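# Buckle a strap around a rolled mat

## Task

Wrap the strap around the rolled-up mat and fasten its buckle so the strap stays closed.

## Robot and tools

Robot: two six-joint arms, left_arm and right_arm, each ending in a two-finger gripper. Work happens in the scene frame: origin at table-top height midway between the nominal arm bases, +x out over the table, +z up, left_arm on the +y side. These names do not match image left and right. Calibrated bases: left_arm at (+0.035, +0.444, +0.013) m, quat_wxyz (+1.000, 0, 0, -0.026); right_arm at (-0.033, -0.388, +0.013) m, quat_wxyz (+1.000, 0, 0, -0.028). Printed hand poses can be off by a few centimetres, more at long reach.

The row: every moving call uses rows of 18 plain numbers covering both arms, even if only one moves. The first 9 are left_arm, the last 9 are right_arm. Within each arm come six absolute joint target angles in radians, ordered shoulder pan, shoulder lift, elbow, wrist 1, wrist 2, wrist 3. Then three gripper numbers, each scaled to [-1, 1]: position, force_limit, speed. Stated joint ranges: elbow -3.142 to 3.142, all other joints -6.283 to 6.283. A target more than 0.010 rad outside a range, and farther out than the current angle, is refused. A target past the real end is clipped, and the result may say "joint sent to its limit".

Gripper numbers: position +1 is fully open (50 mm gap), about -0.65 brings the pads together, and -1 means close until something blocks the fingers. force_limit maps -1/0/+1 to about 20/102/185 N per pad. speed maps -1/0/+1 to 20/85/150 mm/s. Both start at +1. To leave a gripper unchanged, resend its last three numbers; a 0 there is a real command. A new force_limit or speed only applies when position changes by 0.01 or more. object_status: 0 moving, 1 blocked while opening, 2 blocked while closing (a grip), 3 reached the command or pads met (usually nothing held). Keep -1 and confirm 2 when gripping. Opening ≈ (250 - position_measured) × 0.202 mm. The end_effector_position is the point between the pads; the fingertips extend 17.5 mm past it along the gripper +z. Fingers open and close along gripper x. A camera block juts about 10 cm toward gripper -y.

execute_actions(actions, cameras): actions is a list of actions. Each action is a table of up to 15 rows, one per 1/30 s step; a short table repeats its last row. An empty list returns state plus all camera images. cameras takes names, ["all"], or []. An unknown name invalidates the call.

move(target, speed, blend, stop_force, zero, blocking, cameras): target is one 18-number row, or a list of up to 15 rows, all absolute joint angles as above. All joints interpolate together, so the hand traces a curve, and nothing avoids obstacles. speed in rad/s, 0.01 to 3.14, default 0.5, for the joint with the farthest to travel; give one per segment or one overall. blend (rad) rounds intermediate corners; 0 stops at each. stop_force (N, 3 to 120, shared by both arms) ends an arm's path when the wrist sensor feels that much opposing push since its zero. Use it with a slow speed when approaching contact. Omit it when moving away from a surface. With stop_force, keep finger numbers identical across a list. zero (default true) re-zeroes moving arms first. blocking=false returns after about 0.5 s while the move continues; a new move then replaces it. It cannot be combined with stop_force. The result ends with a "move:" line: done, off_target, moving, held, or fault, naming the arms concerned, plus limits=held if steps were withheld. Done does not imply contact or no contact.

wait(seconds 0 to 10): hold the last commands while time passes. stop(): brakes a running move, which needs some distance; fingers keep moving. zoom_image(camera, region [x0,y0,x1,y1] in pixels, at most 504×504) enlarges part of the newest image from cam_high, cam_low, cam_front, cam_over, cam_left_wrist or cam_right_wrist (each 896x504). zero_wrist_force(arm) re-zeroes that arm's wrist sensor. finished_scene(scene) ends the current scene, giving its number; call it only once the strap is buckled and stays so untouched.

Result lines: Joint positions, velocities and torques, one block per arm in joint order (rad, rad/s; torques include gravity and are offset and noisy). "Joint targets" are the angles currently driven to; resend them to hold a joint still. "Tool commands" show gripper commands. End-effector pose and velocity are in the scene frame. Wrist force and torque are in the gripper's own axes, zeroed at scene start; a third line shows the peak since the last report. "within noise" means the arm is still. "joint command not followed" means the clearance check between the arms altered targets.

Limits: per step a joint target stays within 0.651 rad of its measured angle, joint drive at most 3.14 rad/s, and hand speed is capped at 4 m/s. Commands lag by roughly 0.09 to 0.22 s and fast moves can overshoot. Contact torque limits: 135 N m for the three big joints and 25.2 N m for the wrists. A net outside force near 150 N (±25) on an arm, or reaching a torque limit, causes a 10 s fault stop; release any grip pinning the arm first. The arms are stiff, so overshooting a firm contact even slightly can fault. Motors heat when holding loads, stretched out, or pushing unreachably; MOTOR HOT appears near 70 °C and brakes engage at 85 °C for 30 to 60 s.

Avoid: dropping or releasing moving parts, knocking things off the table (that fails), slamming into fixed or heavy objects, arm-to-arm presses, and closing one gripper on the other's fingers. Loose objects may get nudged occasionally. Prefer smooth, efficient motion.

Each tool is called as name(argument=value, ...) on one line, values as JSON.

## Session

execute_actions(actions=[])

Scene clock: 0.00 s.
left_arm: end_effector_position=(+0.8428, +0.2902, +0.1138) position_measured=3 object_status=3 end_effector_quat_wxyz=(+0.025, +0.985, +0.112, +0.126) | right_arm: end_effector_position=(+0.5677, -0.4365, +0.3374) position_measured=3 object_status=3 end_effector_quat_wxyz=(+0.049, +0.980, -0.079, +0.176)
Joint positions: left_arm=[-0.322 -0.834 1.227 -2.21 -1.497 0.98] | right_arm=[3.428 -1.6 -1.673 -1.127 1.371 1.929]
Joint velocities: within noise
Joint torques (N m): no reading
Motor temperatures (°C): left_arm=[29 37 36 34 39 35] | right_arm=[44 40 26 30 49 43]
Wrist force (N): no reading
Wrist torque (N m): no reading
Wrist force, peak (N): no reading
Joint targets: left_arm=[-0.322 -0.834 1.227 -2.210 -1.497 0.980] | right_arm=[3.428 -1.600 -1.673 -1.127 1.371 1.929]
Tool commands: left_gripper/position=+1.0 left_gripper/force_limit=+1.0 left_gripper/speed=+1.0 right_gripper/position=+1.0 right_gripper/force_limit=+1.0 right_gripper/speed=+1.0

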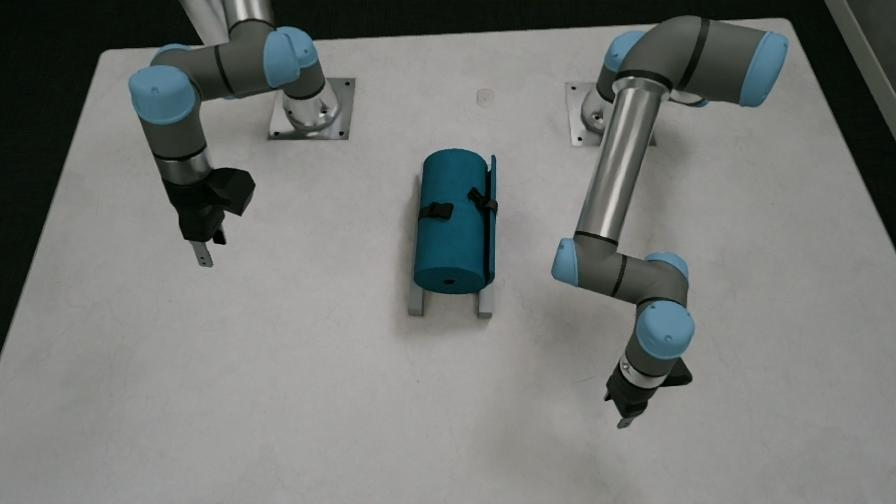

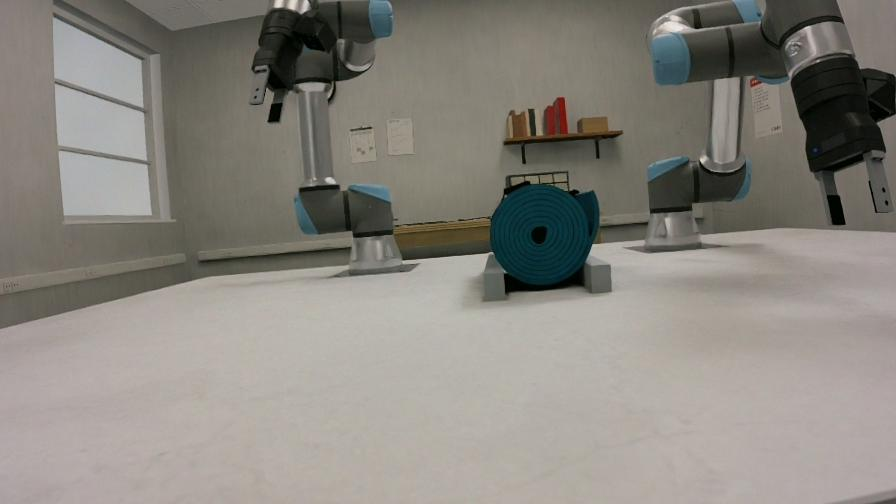

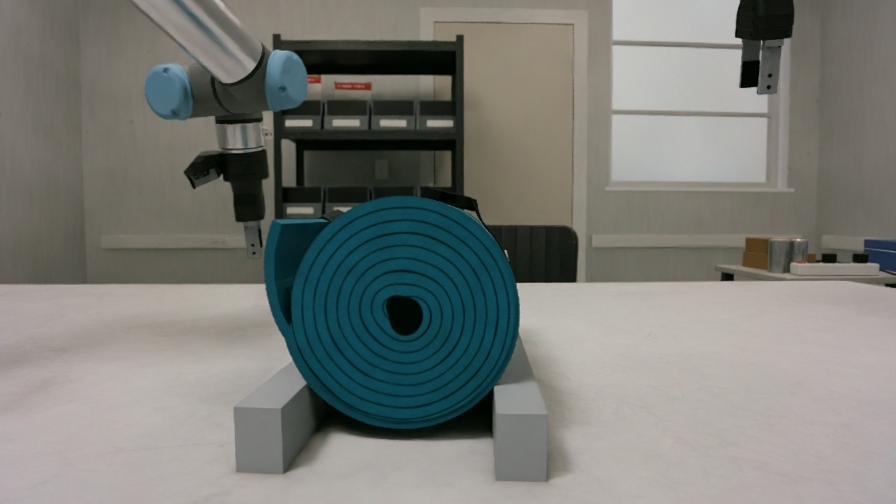

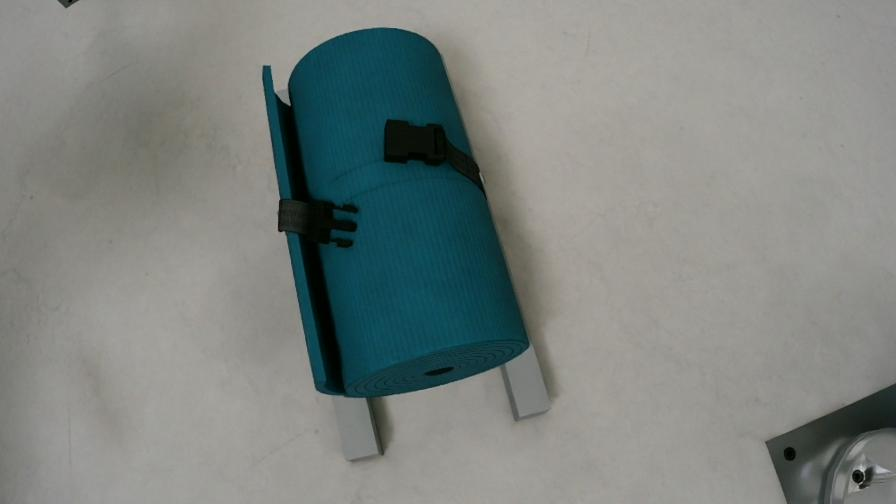

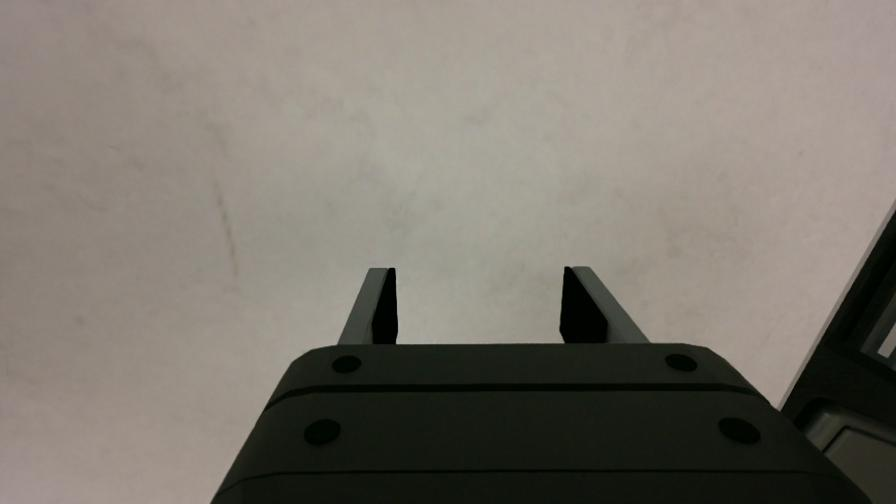

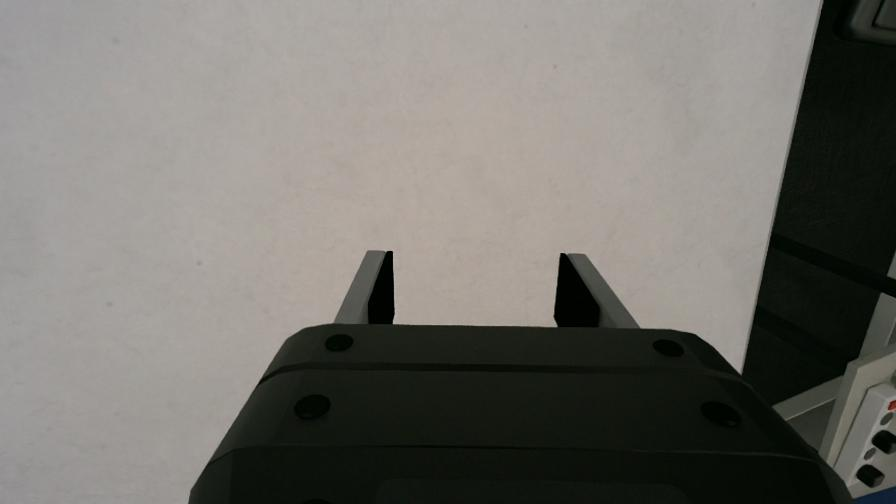

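zoom_image(camera="cam_over", region=[240, 90, 520, 270])

zoom_image(camera="cam_high", region=[390, 130, 530, 330])

zoom_image(camera="cam_front", region=[220, 160, 560, 460])

zoom_image(camera="cam_low", region=[470, 160, 640, 310])

Scaled by 1.800.

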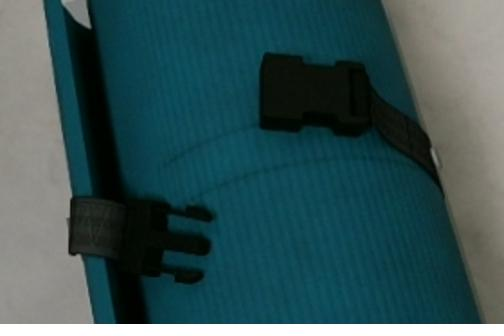

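Scaled by 2.520.

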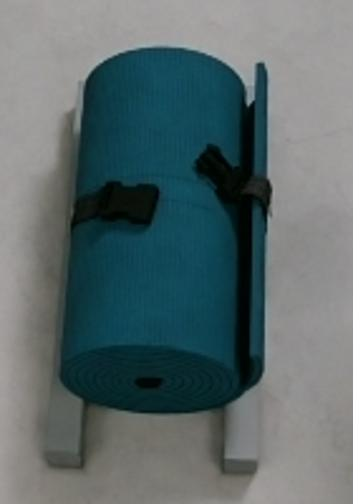

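Scaled by 1.482.

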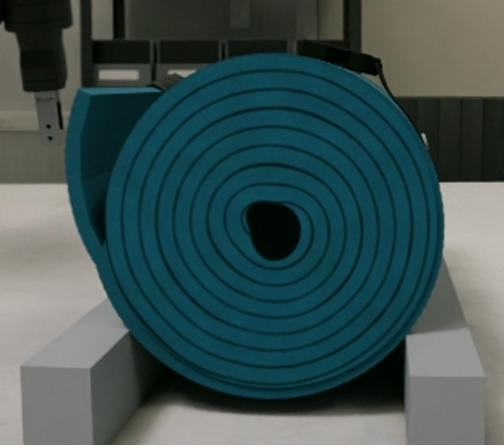

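Scaled by 2.965.

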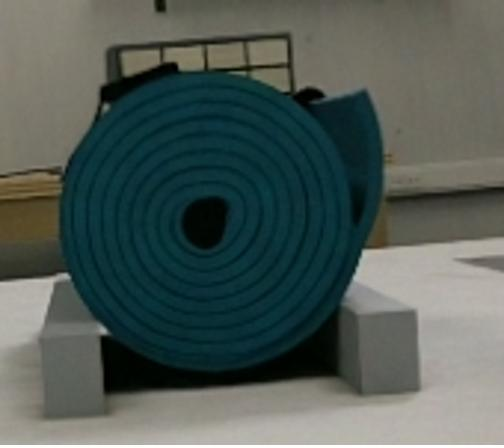

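move(target=[-0.888,-1.366,1.193,-1.398,-1.571,0.631,1,-0.8,0,3.428,-1.6,-1.673,-1.127,1.371,1.929,1,-0.8,0], speed=0.8, cameras=["cam_left_wrist","cam_high"])

Scene clock: 44.63 s.
left_arm: end_effector_position=(+0.4807, +0.0599, +0.3997) position_measured=3 object_status=3 end_effector_quat_wxyz=(+0.000, +1.000, +0.000, +0.000) | right_arm: end_effector_position=(+0.5677, -0.4368, +0.3376) position_measured=3 object_status=3 end_effector_quat_wxyz=(+0.049, +0.980, -0.079, +0.177)
Joint positions: left_arm=[-0.888 -1.366 1.193 -1.398 -1.571 0.631] | right_arm=[3.428 -1.6 -1.673 -1.127 1.371 1.929]
Joint torques (N m): left_arm=[-5 -41.72 -18.54 -1.37 1.8 1.39] | right_arm=[-6.78 36.1 15.8 5.08 -3.09 -1.04]
Wrist force (N): left_arm=[-0.3 0.4 0.3] | right_arm=[0.0 0.0 0.0]
Wrist torque (N m): left_arm=[0.09 0.02 -0.08] | right_arm=[0.00 -0.01 0.00]
Wrist force, peak (N): left_arm=[2.5 -4.1 3.5] | right_arm=[0.0 -0.1 -0.3]
Joint targets: left_arm=[-0.888 -1.366 1.193 -1.398 -1.571 0.631] | right_arm=[3.428 -1.600 -1.673 -1.127 1.371 1.929]
move: done
Images, in order (width x height): cam_high 896x504, cam_left_wrist 896x504.

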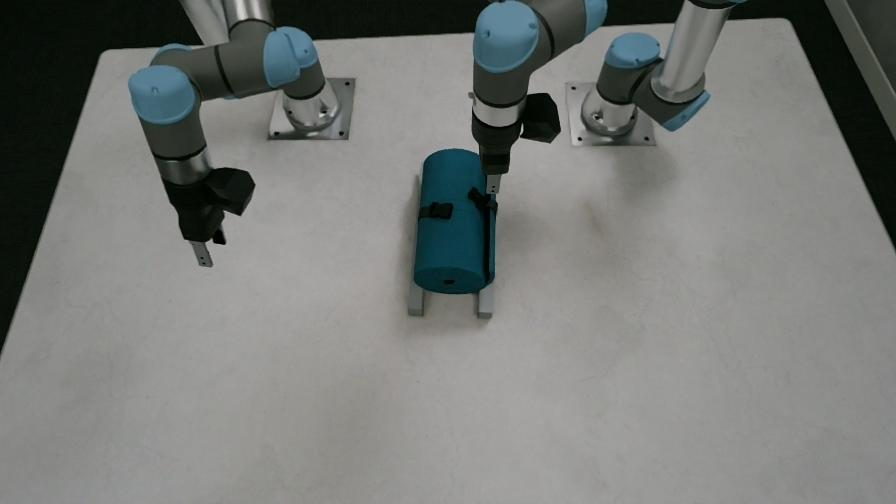

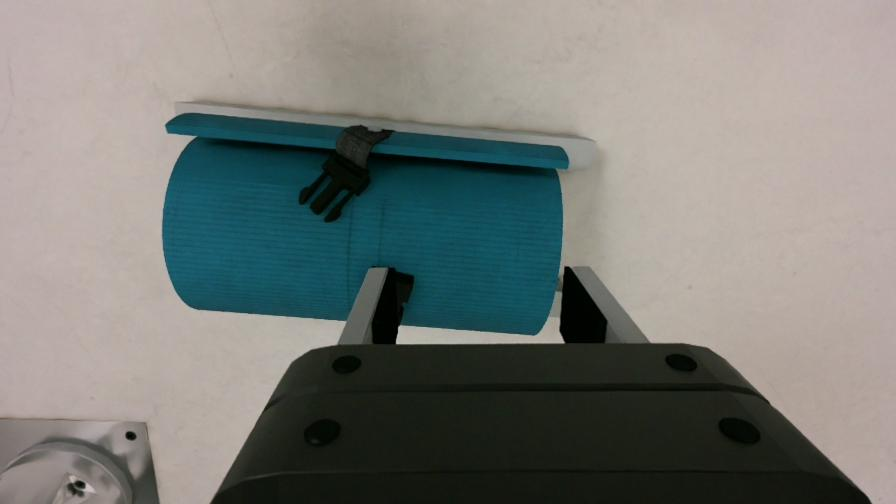

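move(target=[-0.892,-1.617,1.645,-1.599,-1.571,0.627,1,-0.8,0,3.428,-1.6,-1.673,-1.127,1.371,1.929,1,-0.8,0], speed=0.8, cameras=["cam_left_wrist"])

zoom_image(camera="cam_left_wrist", region=[260, 100, 660, 345])

Scene clock: 67.13 s.
left_arm: end_effector_position=(+0.4202, +0.1393, +0.3297) position_measured=3 object_status=3 end_effector_quat_wxyz=(+0.000, +1.000, +0.000, +0.000) | right_arm: end_effector_position=(+0.5677, -0.4368, +0.3376) position_measured=3 object_status=3 end_effector_quat_wxyz=(+0.049, +0.980, -0.079, +0.177)
Joint positions: left_arm=[-0.892 -1.617 1.645 -1.599 -1.571 0.627] | right_arm=[3.428 -1.6 -1.673 -1.127 1.371 1.929]
Joint torques (N m): left_arm=[-3.76 -28.1 -17.1 -1.59 1.13 -1.75] | right_arm=[-4.16 34.43 15.94 4.54 -2.25 -1.1]
Wrist force (N): left_arm=[-0.5 0.6 0.3] | right_arm=[0.1 -0.1 -0.2]
Wrist torque (N m): left_arm=[0.11 0.06 0.06] | right_arm=[-0.02 -0.02 0.00]
Wrist force, peak (N): left_arm=[-1.6 -1.3 1.8] | right_arm=[0.3 0.1 -0.2]
Joint targets: left_arm=[-0.892 -1.617 1.645 -1.599 -1.571 0.627] | right_arm=[3.428 -1.600 -1.673 -1.127 1.371 1.929]
move: done
Images, in order (width x height): cam_left_wrist 896x504.

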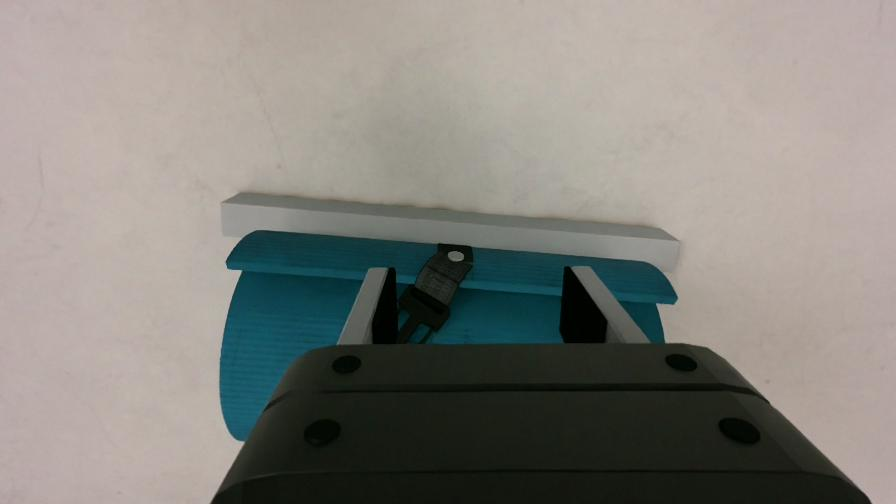

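Scaled by 1.260.

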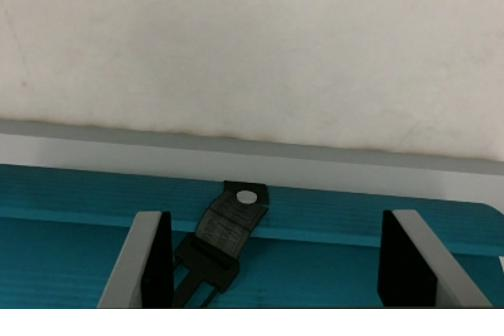

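move(target=[-0.892,-1.617,1.645,-1.599,-1.571,0.627,1,-0.8,0,3.974,-1.633,-1.536,-1.543,1.571,-0.794,1,-0.8,0], speed=1.0, cameras=["cam_right_wrist","cam_front","cam_low"])

zoom_image(camera="cam_right_wrist", region=[260, 100, 660, 345])

Scene clock: 85.37 s.
left_arm: end_effector_position=(+0.4202, +0.1394, +0.3297) position_measured=3 object_status=3 end_effector_quat_wxyz=(+0.000, +1.000, +0.000, +0.000) | right_arm: end_effector_position=(+0.4299, -0.1199, +0.3296) position_measured=3 object_status=3 end_effector_quat_wxyz=(+0.000, +0.001, +1.000, +0.000)
Joint positions: left_arm=[-0.892 -1.617 1.645 -1.599 -1.571 0.627] | right_arm=[3.974 -1.633 -1.536 -1.543 1.571 -0.794]
Joint torques (N m): left_arm=[7.79 -31.36 -18.64 -4.88 -1.33 2.03] | right_arm=[-4.77 24.06 16.1 4.28 -2.82 -0.81]
Wrist force (N): left_arm=[-0.3 0.4 0.3] | right_arm=[0.0 0.6 -0.1]
Wrist torque (N m): left_arm=[0.09 0.02 0.05] | right_arm=[0.12 -0.08 0.13]
Wrist force, peak (N): left_arm=[-0.5 0.6 0.6] | right_arm=[0.5 1.6 -0.4]
Joint targets: left_arm=[-0.892 -1.617 1.645 -1.599 -1.571 0.627] | right_arm=[3.974 -1.633 -1.536 -1.543 1.571 -0.794]
move: done
Images, in order (width x height): cam_low 896x504, cam_front 896x504, cam_right_wrist 896x504.

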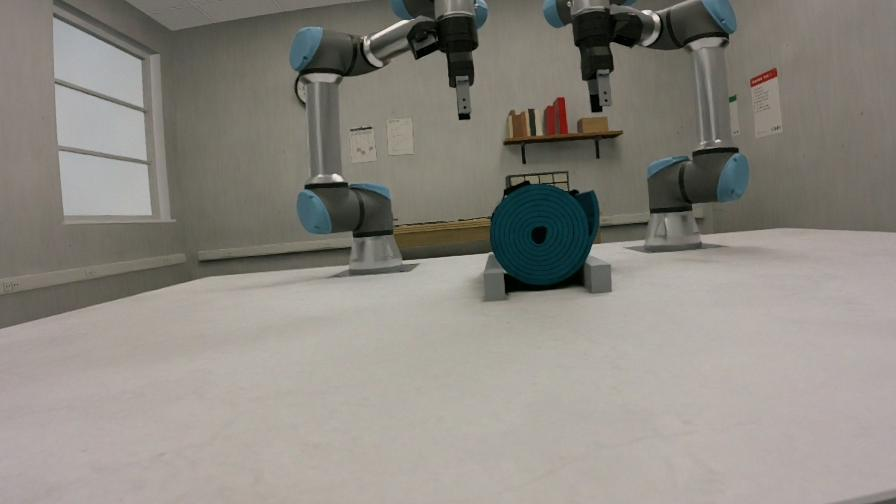

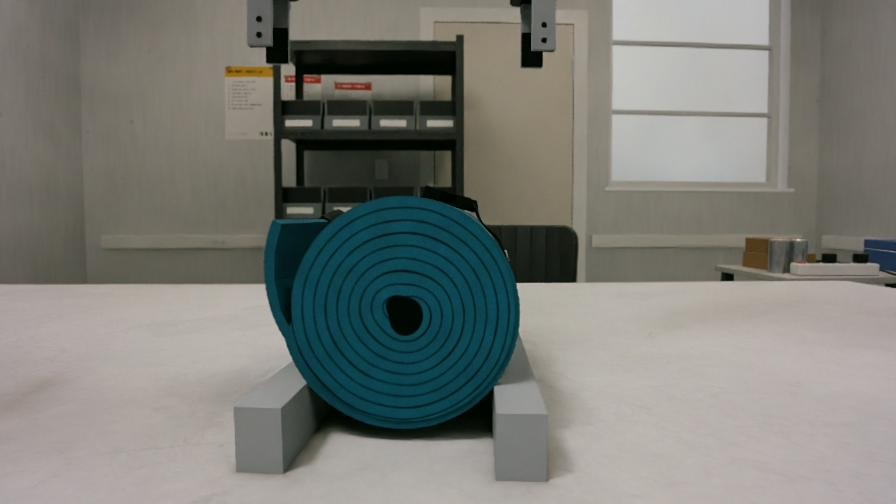

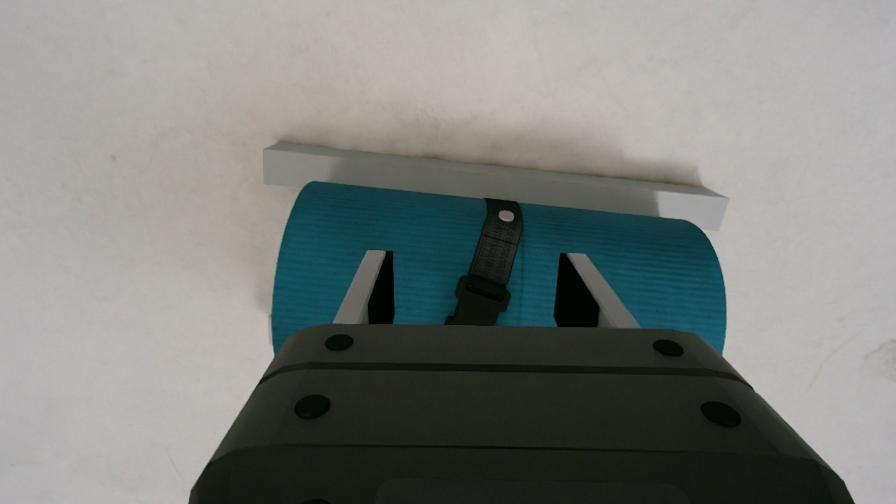

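Scaled by 1.260.

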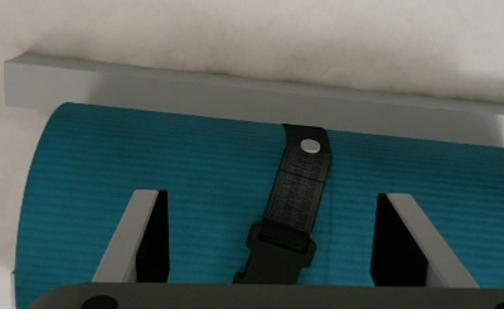

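move(target=[-0.938,-1.5435,1.3935,-1.421,-1.571,0.581,1,-0.8,0,3.901,-1.577,-1.517,-1.618,1.571,-0.867,1,-0.8,0], speed=1.0, cameras=["cam_right_wrist","cam_left_wrist"])

zoom_image(camera="cam_right_wrist", region=[350, 180, 630, 340])

zoom_image(camera="cam_left_wrist", region=[350, 160, 630, 350])

Scene clock: 114.60 s.
left_arm: end_effector_position=(+0.4205, +0.0994, +0.3995) position_measured=3 object_status=3 end_effector_quat_wxyz=(+0.000, +1.000, +0.000, +0.000) | right_arm: end_effector_position=(+0.4299, -0.1700, +0.3599) position_measured=3 object_status=3 end_effector_quat_wxyz=(+0.000, +0.001, +1.000, +0.000)
Joint positions: left_arm=[-0.938 -1.543 1.394 -1.421 -1.571 0.581] | right_arm=[3.901 -1.577 -1.517 -1.618 1.571 -0.867]
Joint torques (N m): left_arm=[9.5 -36.19 -31.99 -3.45 -1.28 2.4] | right_arm=[2.73 14.7 15.91 3.75 -1.88 1.2]
Wrist force (N): left_arm=[-0.2 0.6 0.2] | right_arm=[-0.1 0.6 -0.1]
Wrist torque (N m): left_arm=[0.11 0.02 0.02] | right_arm=[0.11 -0.07 0.15]
Wrist force, peak (N): left_arm=[-0.3 1.8 -1.7] | right_arm=[-0.1 2.5 0.9]
Joint targets: left_arm=[-0.938 -1.544 1.393 -1.421 -1.571 0.581] | right_arm=[3.901 -1.577 -1.517 -1.618 1.571 -0.867]
move: done
Images, in order (width x height): cam_left_wrist 896x504, cam_right_wrist 896x504.

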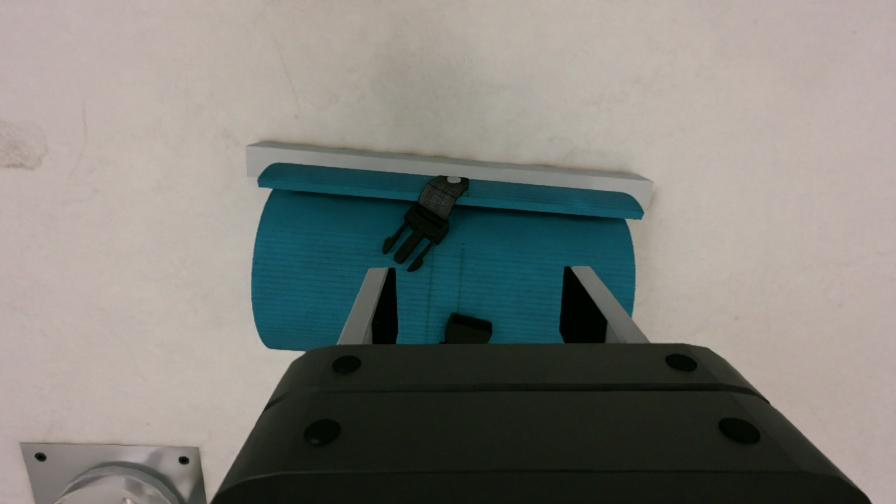

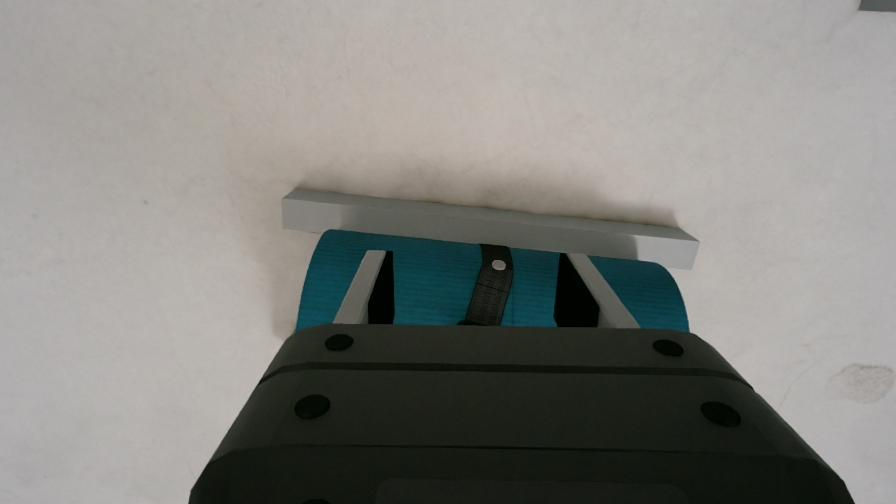

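Scaled by 1.800.

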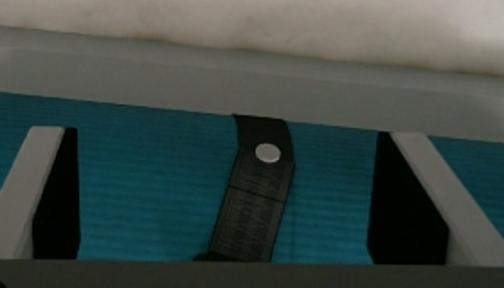

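Scaled by 1.800.

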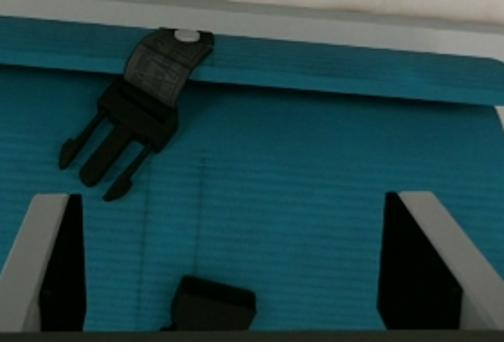

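move(target=[-0.770,-1.484,1.895,-2.103,-1.991,1.282,1,-0.8,-0.5,3.991,-1.511,-2.0775,-0.7135,1.723,-0.335,1,-0.8,-0.5], speed=0.7, cameras=["all"])

zoom_image(camera="cam_right_wrist", region=[330, 180, 630, 340])

zoom_image(camera="cam_left_wrist", region=[330, 160, 650, 350])

zoom_image(camera="cam_front", region=[250, 80, 550, 260])

Scene clock: 171.73 s.
left_arm: end_effector_position=(+0.4123, +0.0787, +0.2191) position_measured=3 object_status=3 end_effector_quat_wxyz=(+0.208, +0.938, -0.269, -0.059) | right_arm: end_effector_position=(+0.3999, -0.0819, +0.2350) position_measured=3 object_status=3 end_effector_quat_wxyz=(+0.044, +0.199, +0.956, +0.212)
Joint positions: left_arm=[-0.77 -1.484 1.895 -2.103 -1.991 1.282] | right_arm=[3.991 -1.511 -2.077 -0.714 1.723 -0.335]
Joint torques (N m): left_arm=[-8.37 -39.04 -20.5 -3.64 -0.99 0.4] | right_arm=[-6.99 9.77 19.53 4.87 -2.39 0.64]
Wrist force (N): left_arm=[-0.1 -0.9 0.8] | right_arm=[-0.5 0.3 0.3]
Wrist torque (N m): left_arm=[-0.11 0.04 -0.05] | right_arm=[0.02 0.06 -0.06]
Wrist force, peak (N): left_arm=[-0.6 -2.0 2.1] | right_arm=[0.0 -0.3 -1.7]
Joint targets: left_arm=[-0.770 -1.484 1.895 -2.103 -1.991 1.282] | right_arm=[3.991 -1.511 -2.078 -0.714 1.723 -0.335]
move: done

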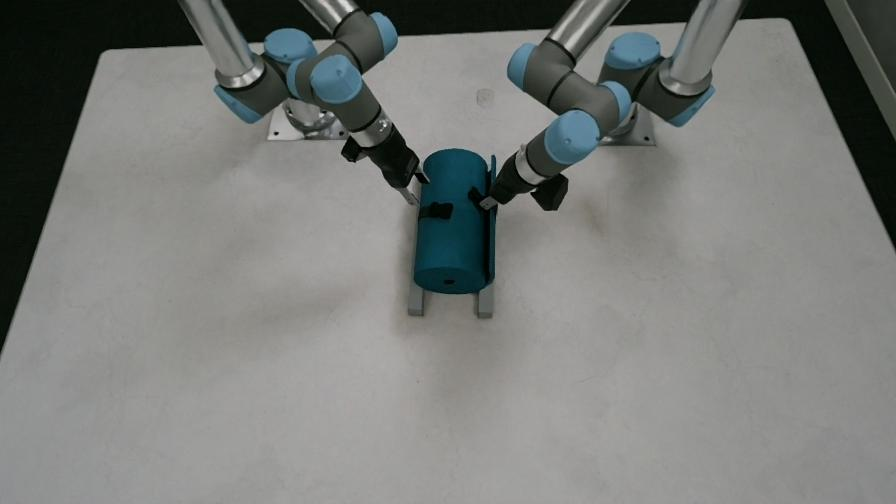

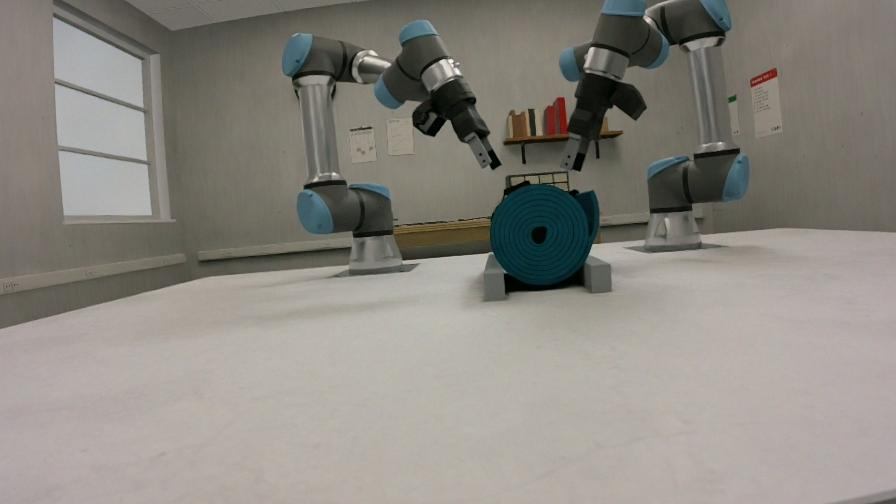

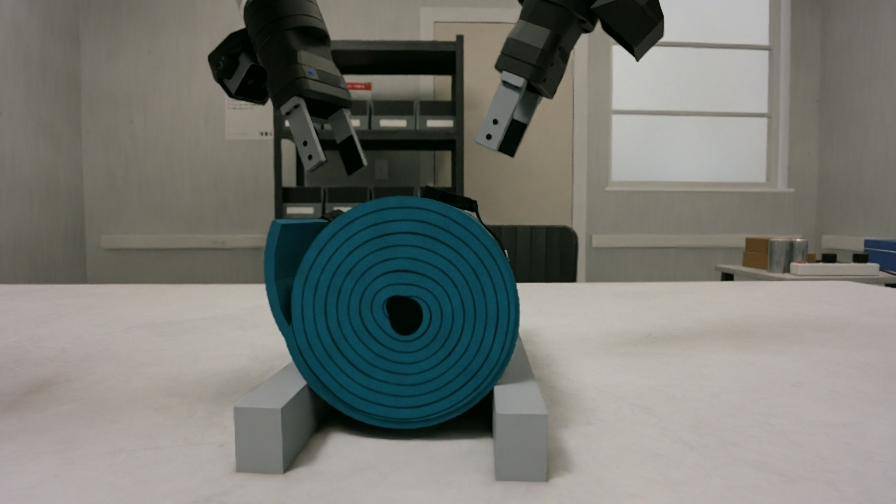

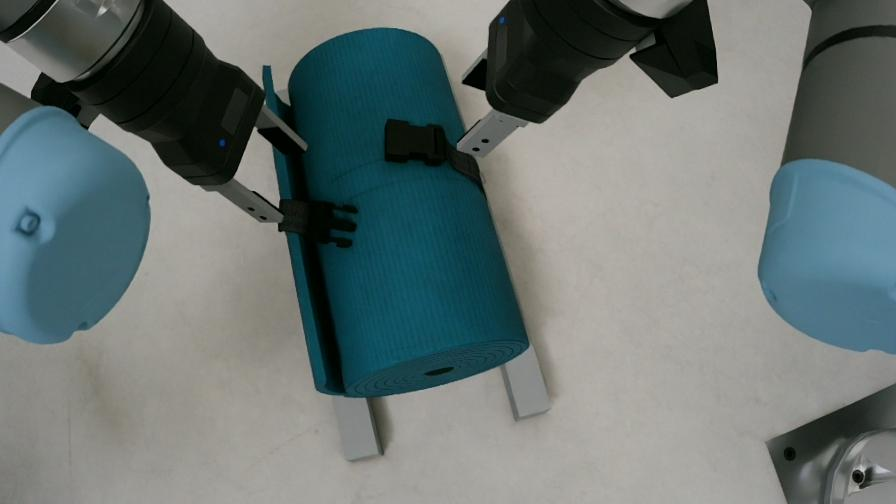

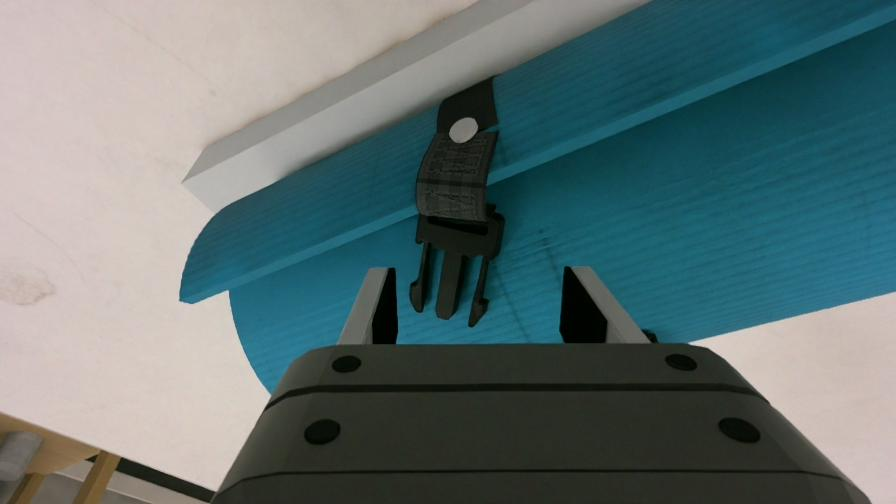

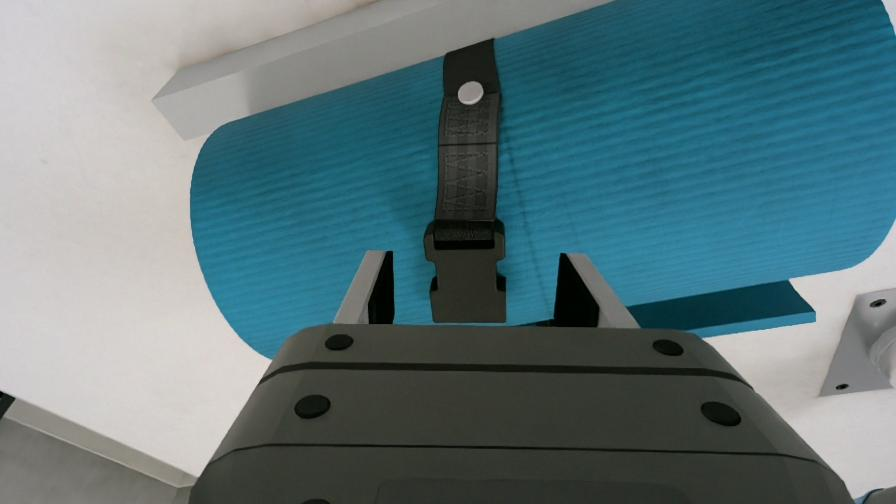

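Scaled by 1.680.

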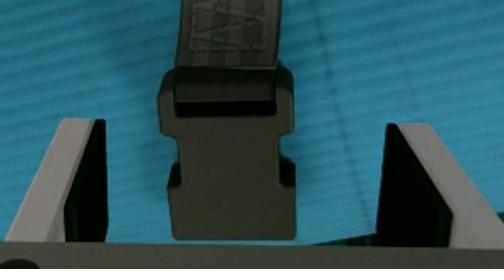

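Scaled by 1.575.

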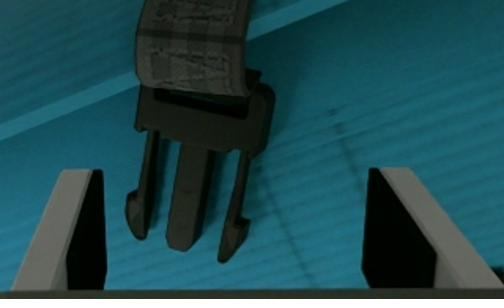

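Scaled by 1.680.

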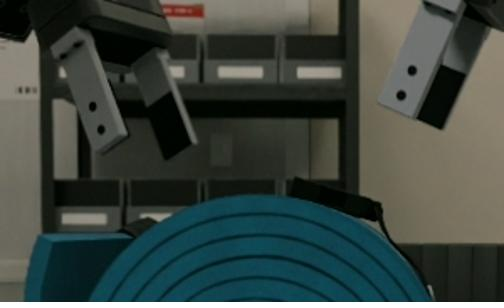

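move(target=[-0.8233,-1.409,1.9562,-2.2218,-1.9952,1.323,1,-0.8,-0.5,4.0186,-1.6424,-2.0892,-0.5664,1.7116,-0.3087,1,-0.8,-0.5], speed=0.08, stop_force=6, cameras=["cam_front","cam_over","cam_left_wrist","cam_right_wrist"])

zoom_image(camera="cam_over", region=[240, 70, 540, 270])

zoom_image(camera="cam_front", region=[260, 140, 540, 280])

Scene clock: 211.40 s.
left_arm: end_effector_position=(+0.3970, +0.0595, +0.1751) position_measured=3 object_status=3 end_effector_quat_wxyz=(+0.206, +0.928, -0.304, -0.067) | right_arm: end_effector_position=(+0.4132, -0.0510, +0.1862) position_measured=3 object_status=3 end_effector_quat_wxyz=(+0.044, +0.200, +0.956, +0.212)
Joint positions: left_arm=[-0.814 -1.422 1.946 -2.202 -1.995 1.316] | right_arm=[4.019 -1.642 -2.089 -0.566 1.712 -0.309]
Joint torques (N m): left_arm=[7.72 -39 -28.13 -5.13 -0.41 -2.56] | right_arm=[-7.32 34.62 28.4 3.12 1.96 -0.84]
Wrist force (N): left_arm=[0.6 -2.2 -4.2] | right_arm=[-0.4 0.5 0.2]
Wrist torque (N m): left_arm=[-0.10 0.22 -0.17] | right_arm=[0.04 0.04 -0.15]
Wrist force, peak (N): left_arm=[-5.0 -8.4 -33.3] | right_arm=[-0.5 0.6 0.8]
Joint targets: left_arm=[-0.814 -1.422 1.946 -2.202 -1.994 1.316] | right_arm=[4.019 -1.642 -2.089 -0.566 1.712 -0.309]
move: contact (left_arm); left_arm: the wrist 1 is farthest, 0.020 rad from its target
Images, in order (width x height): cam_front 896x504, cam_over 896x504, cam_left_wrist 896x504, cam_right_wrist 896x504.

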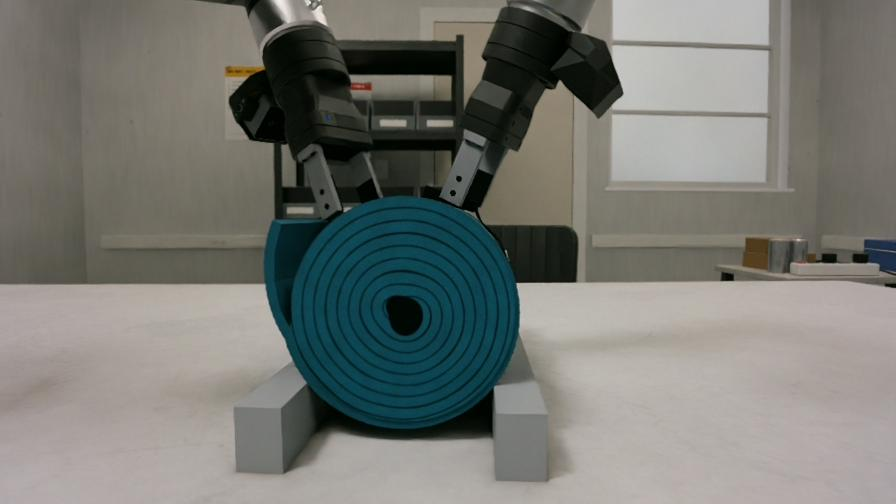

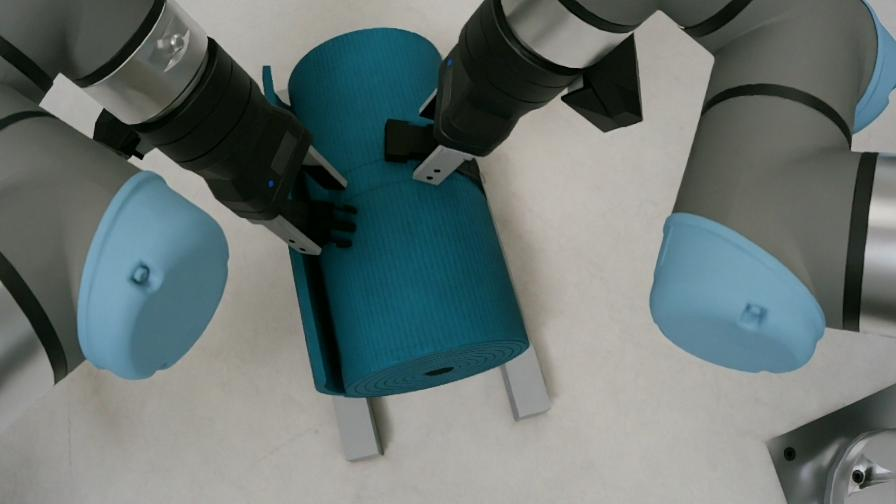

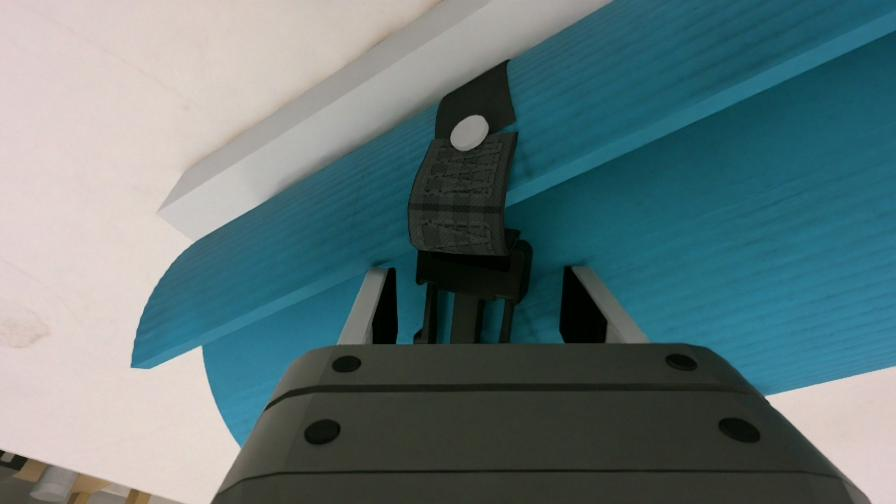

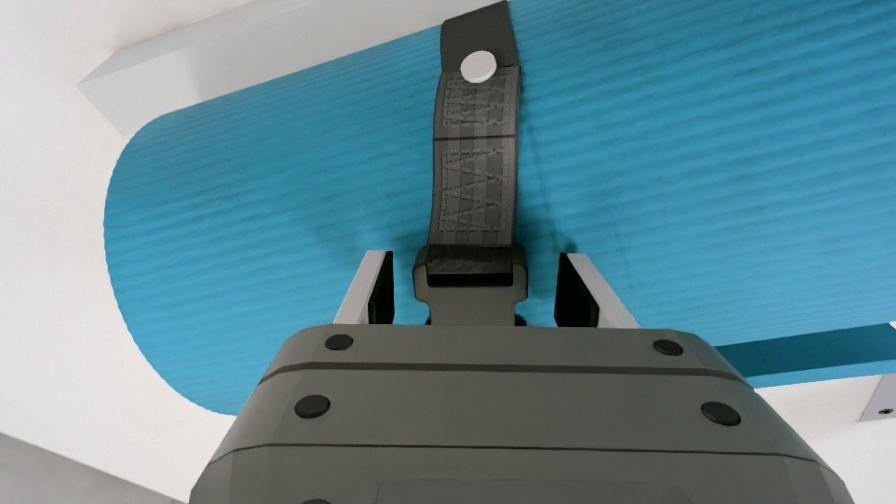

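Scaled by 1.680.

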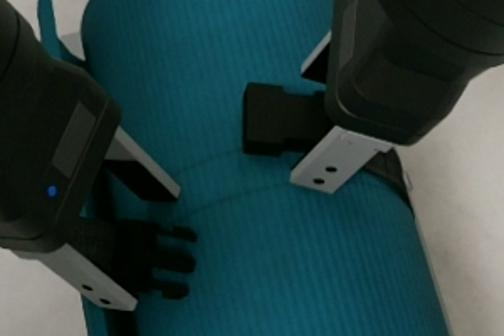

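Scaled by 1.800.

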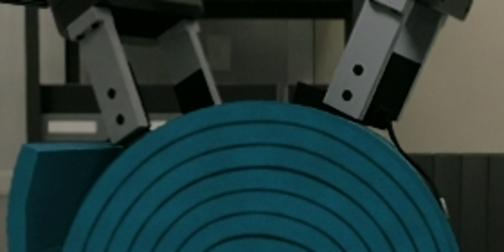

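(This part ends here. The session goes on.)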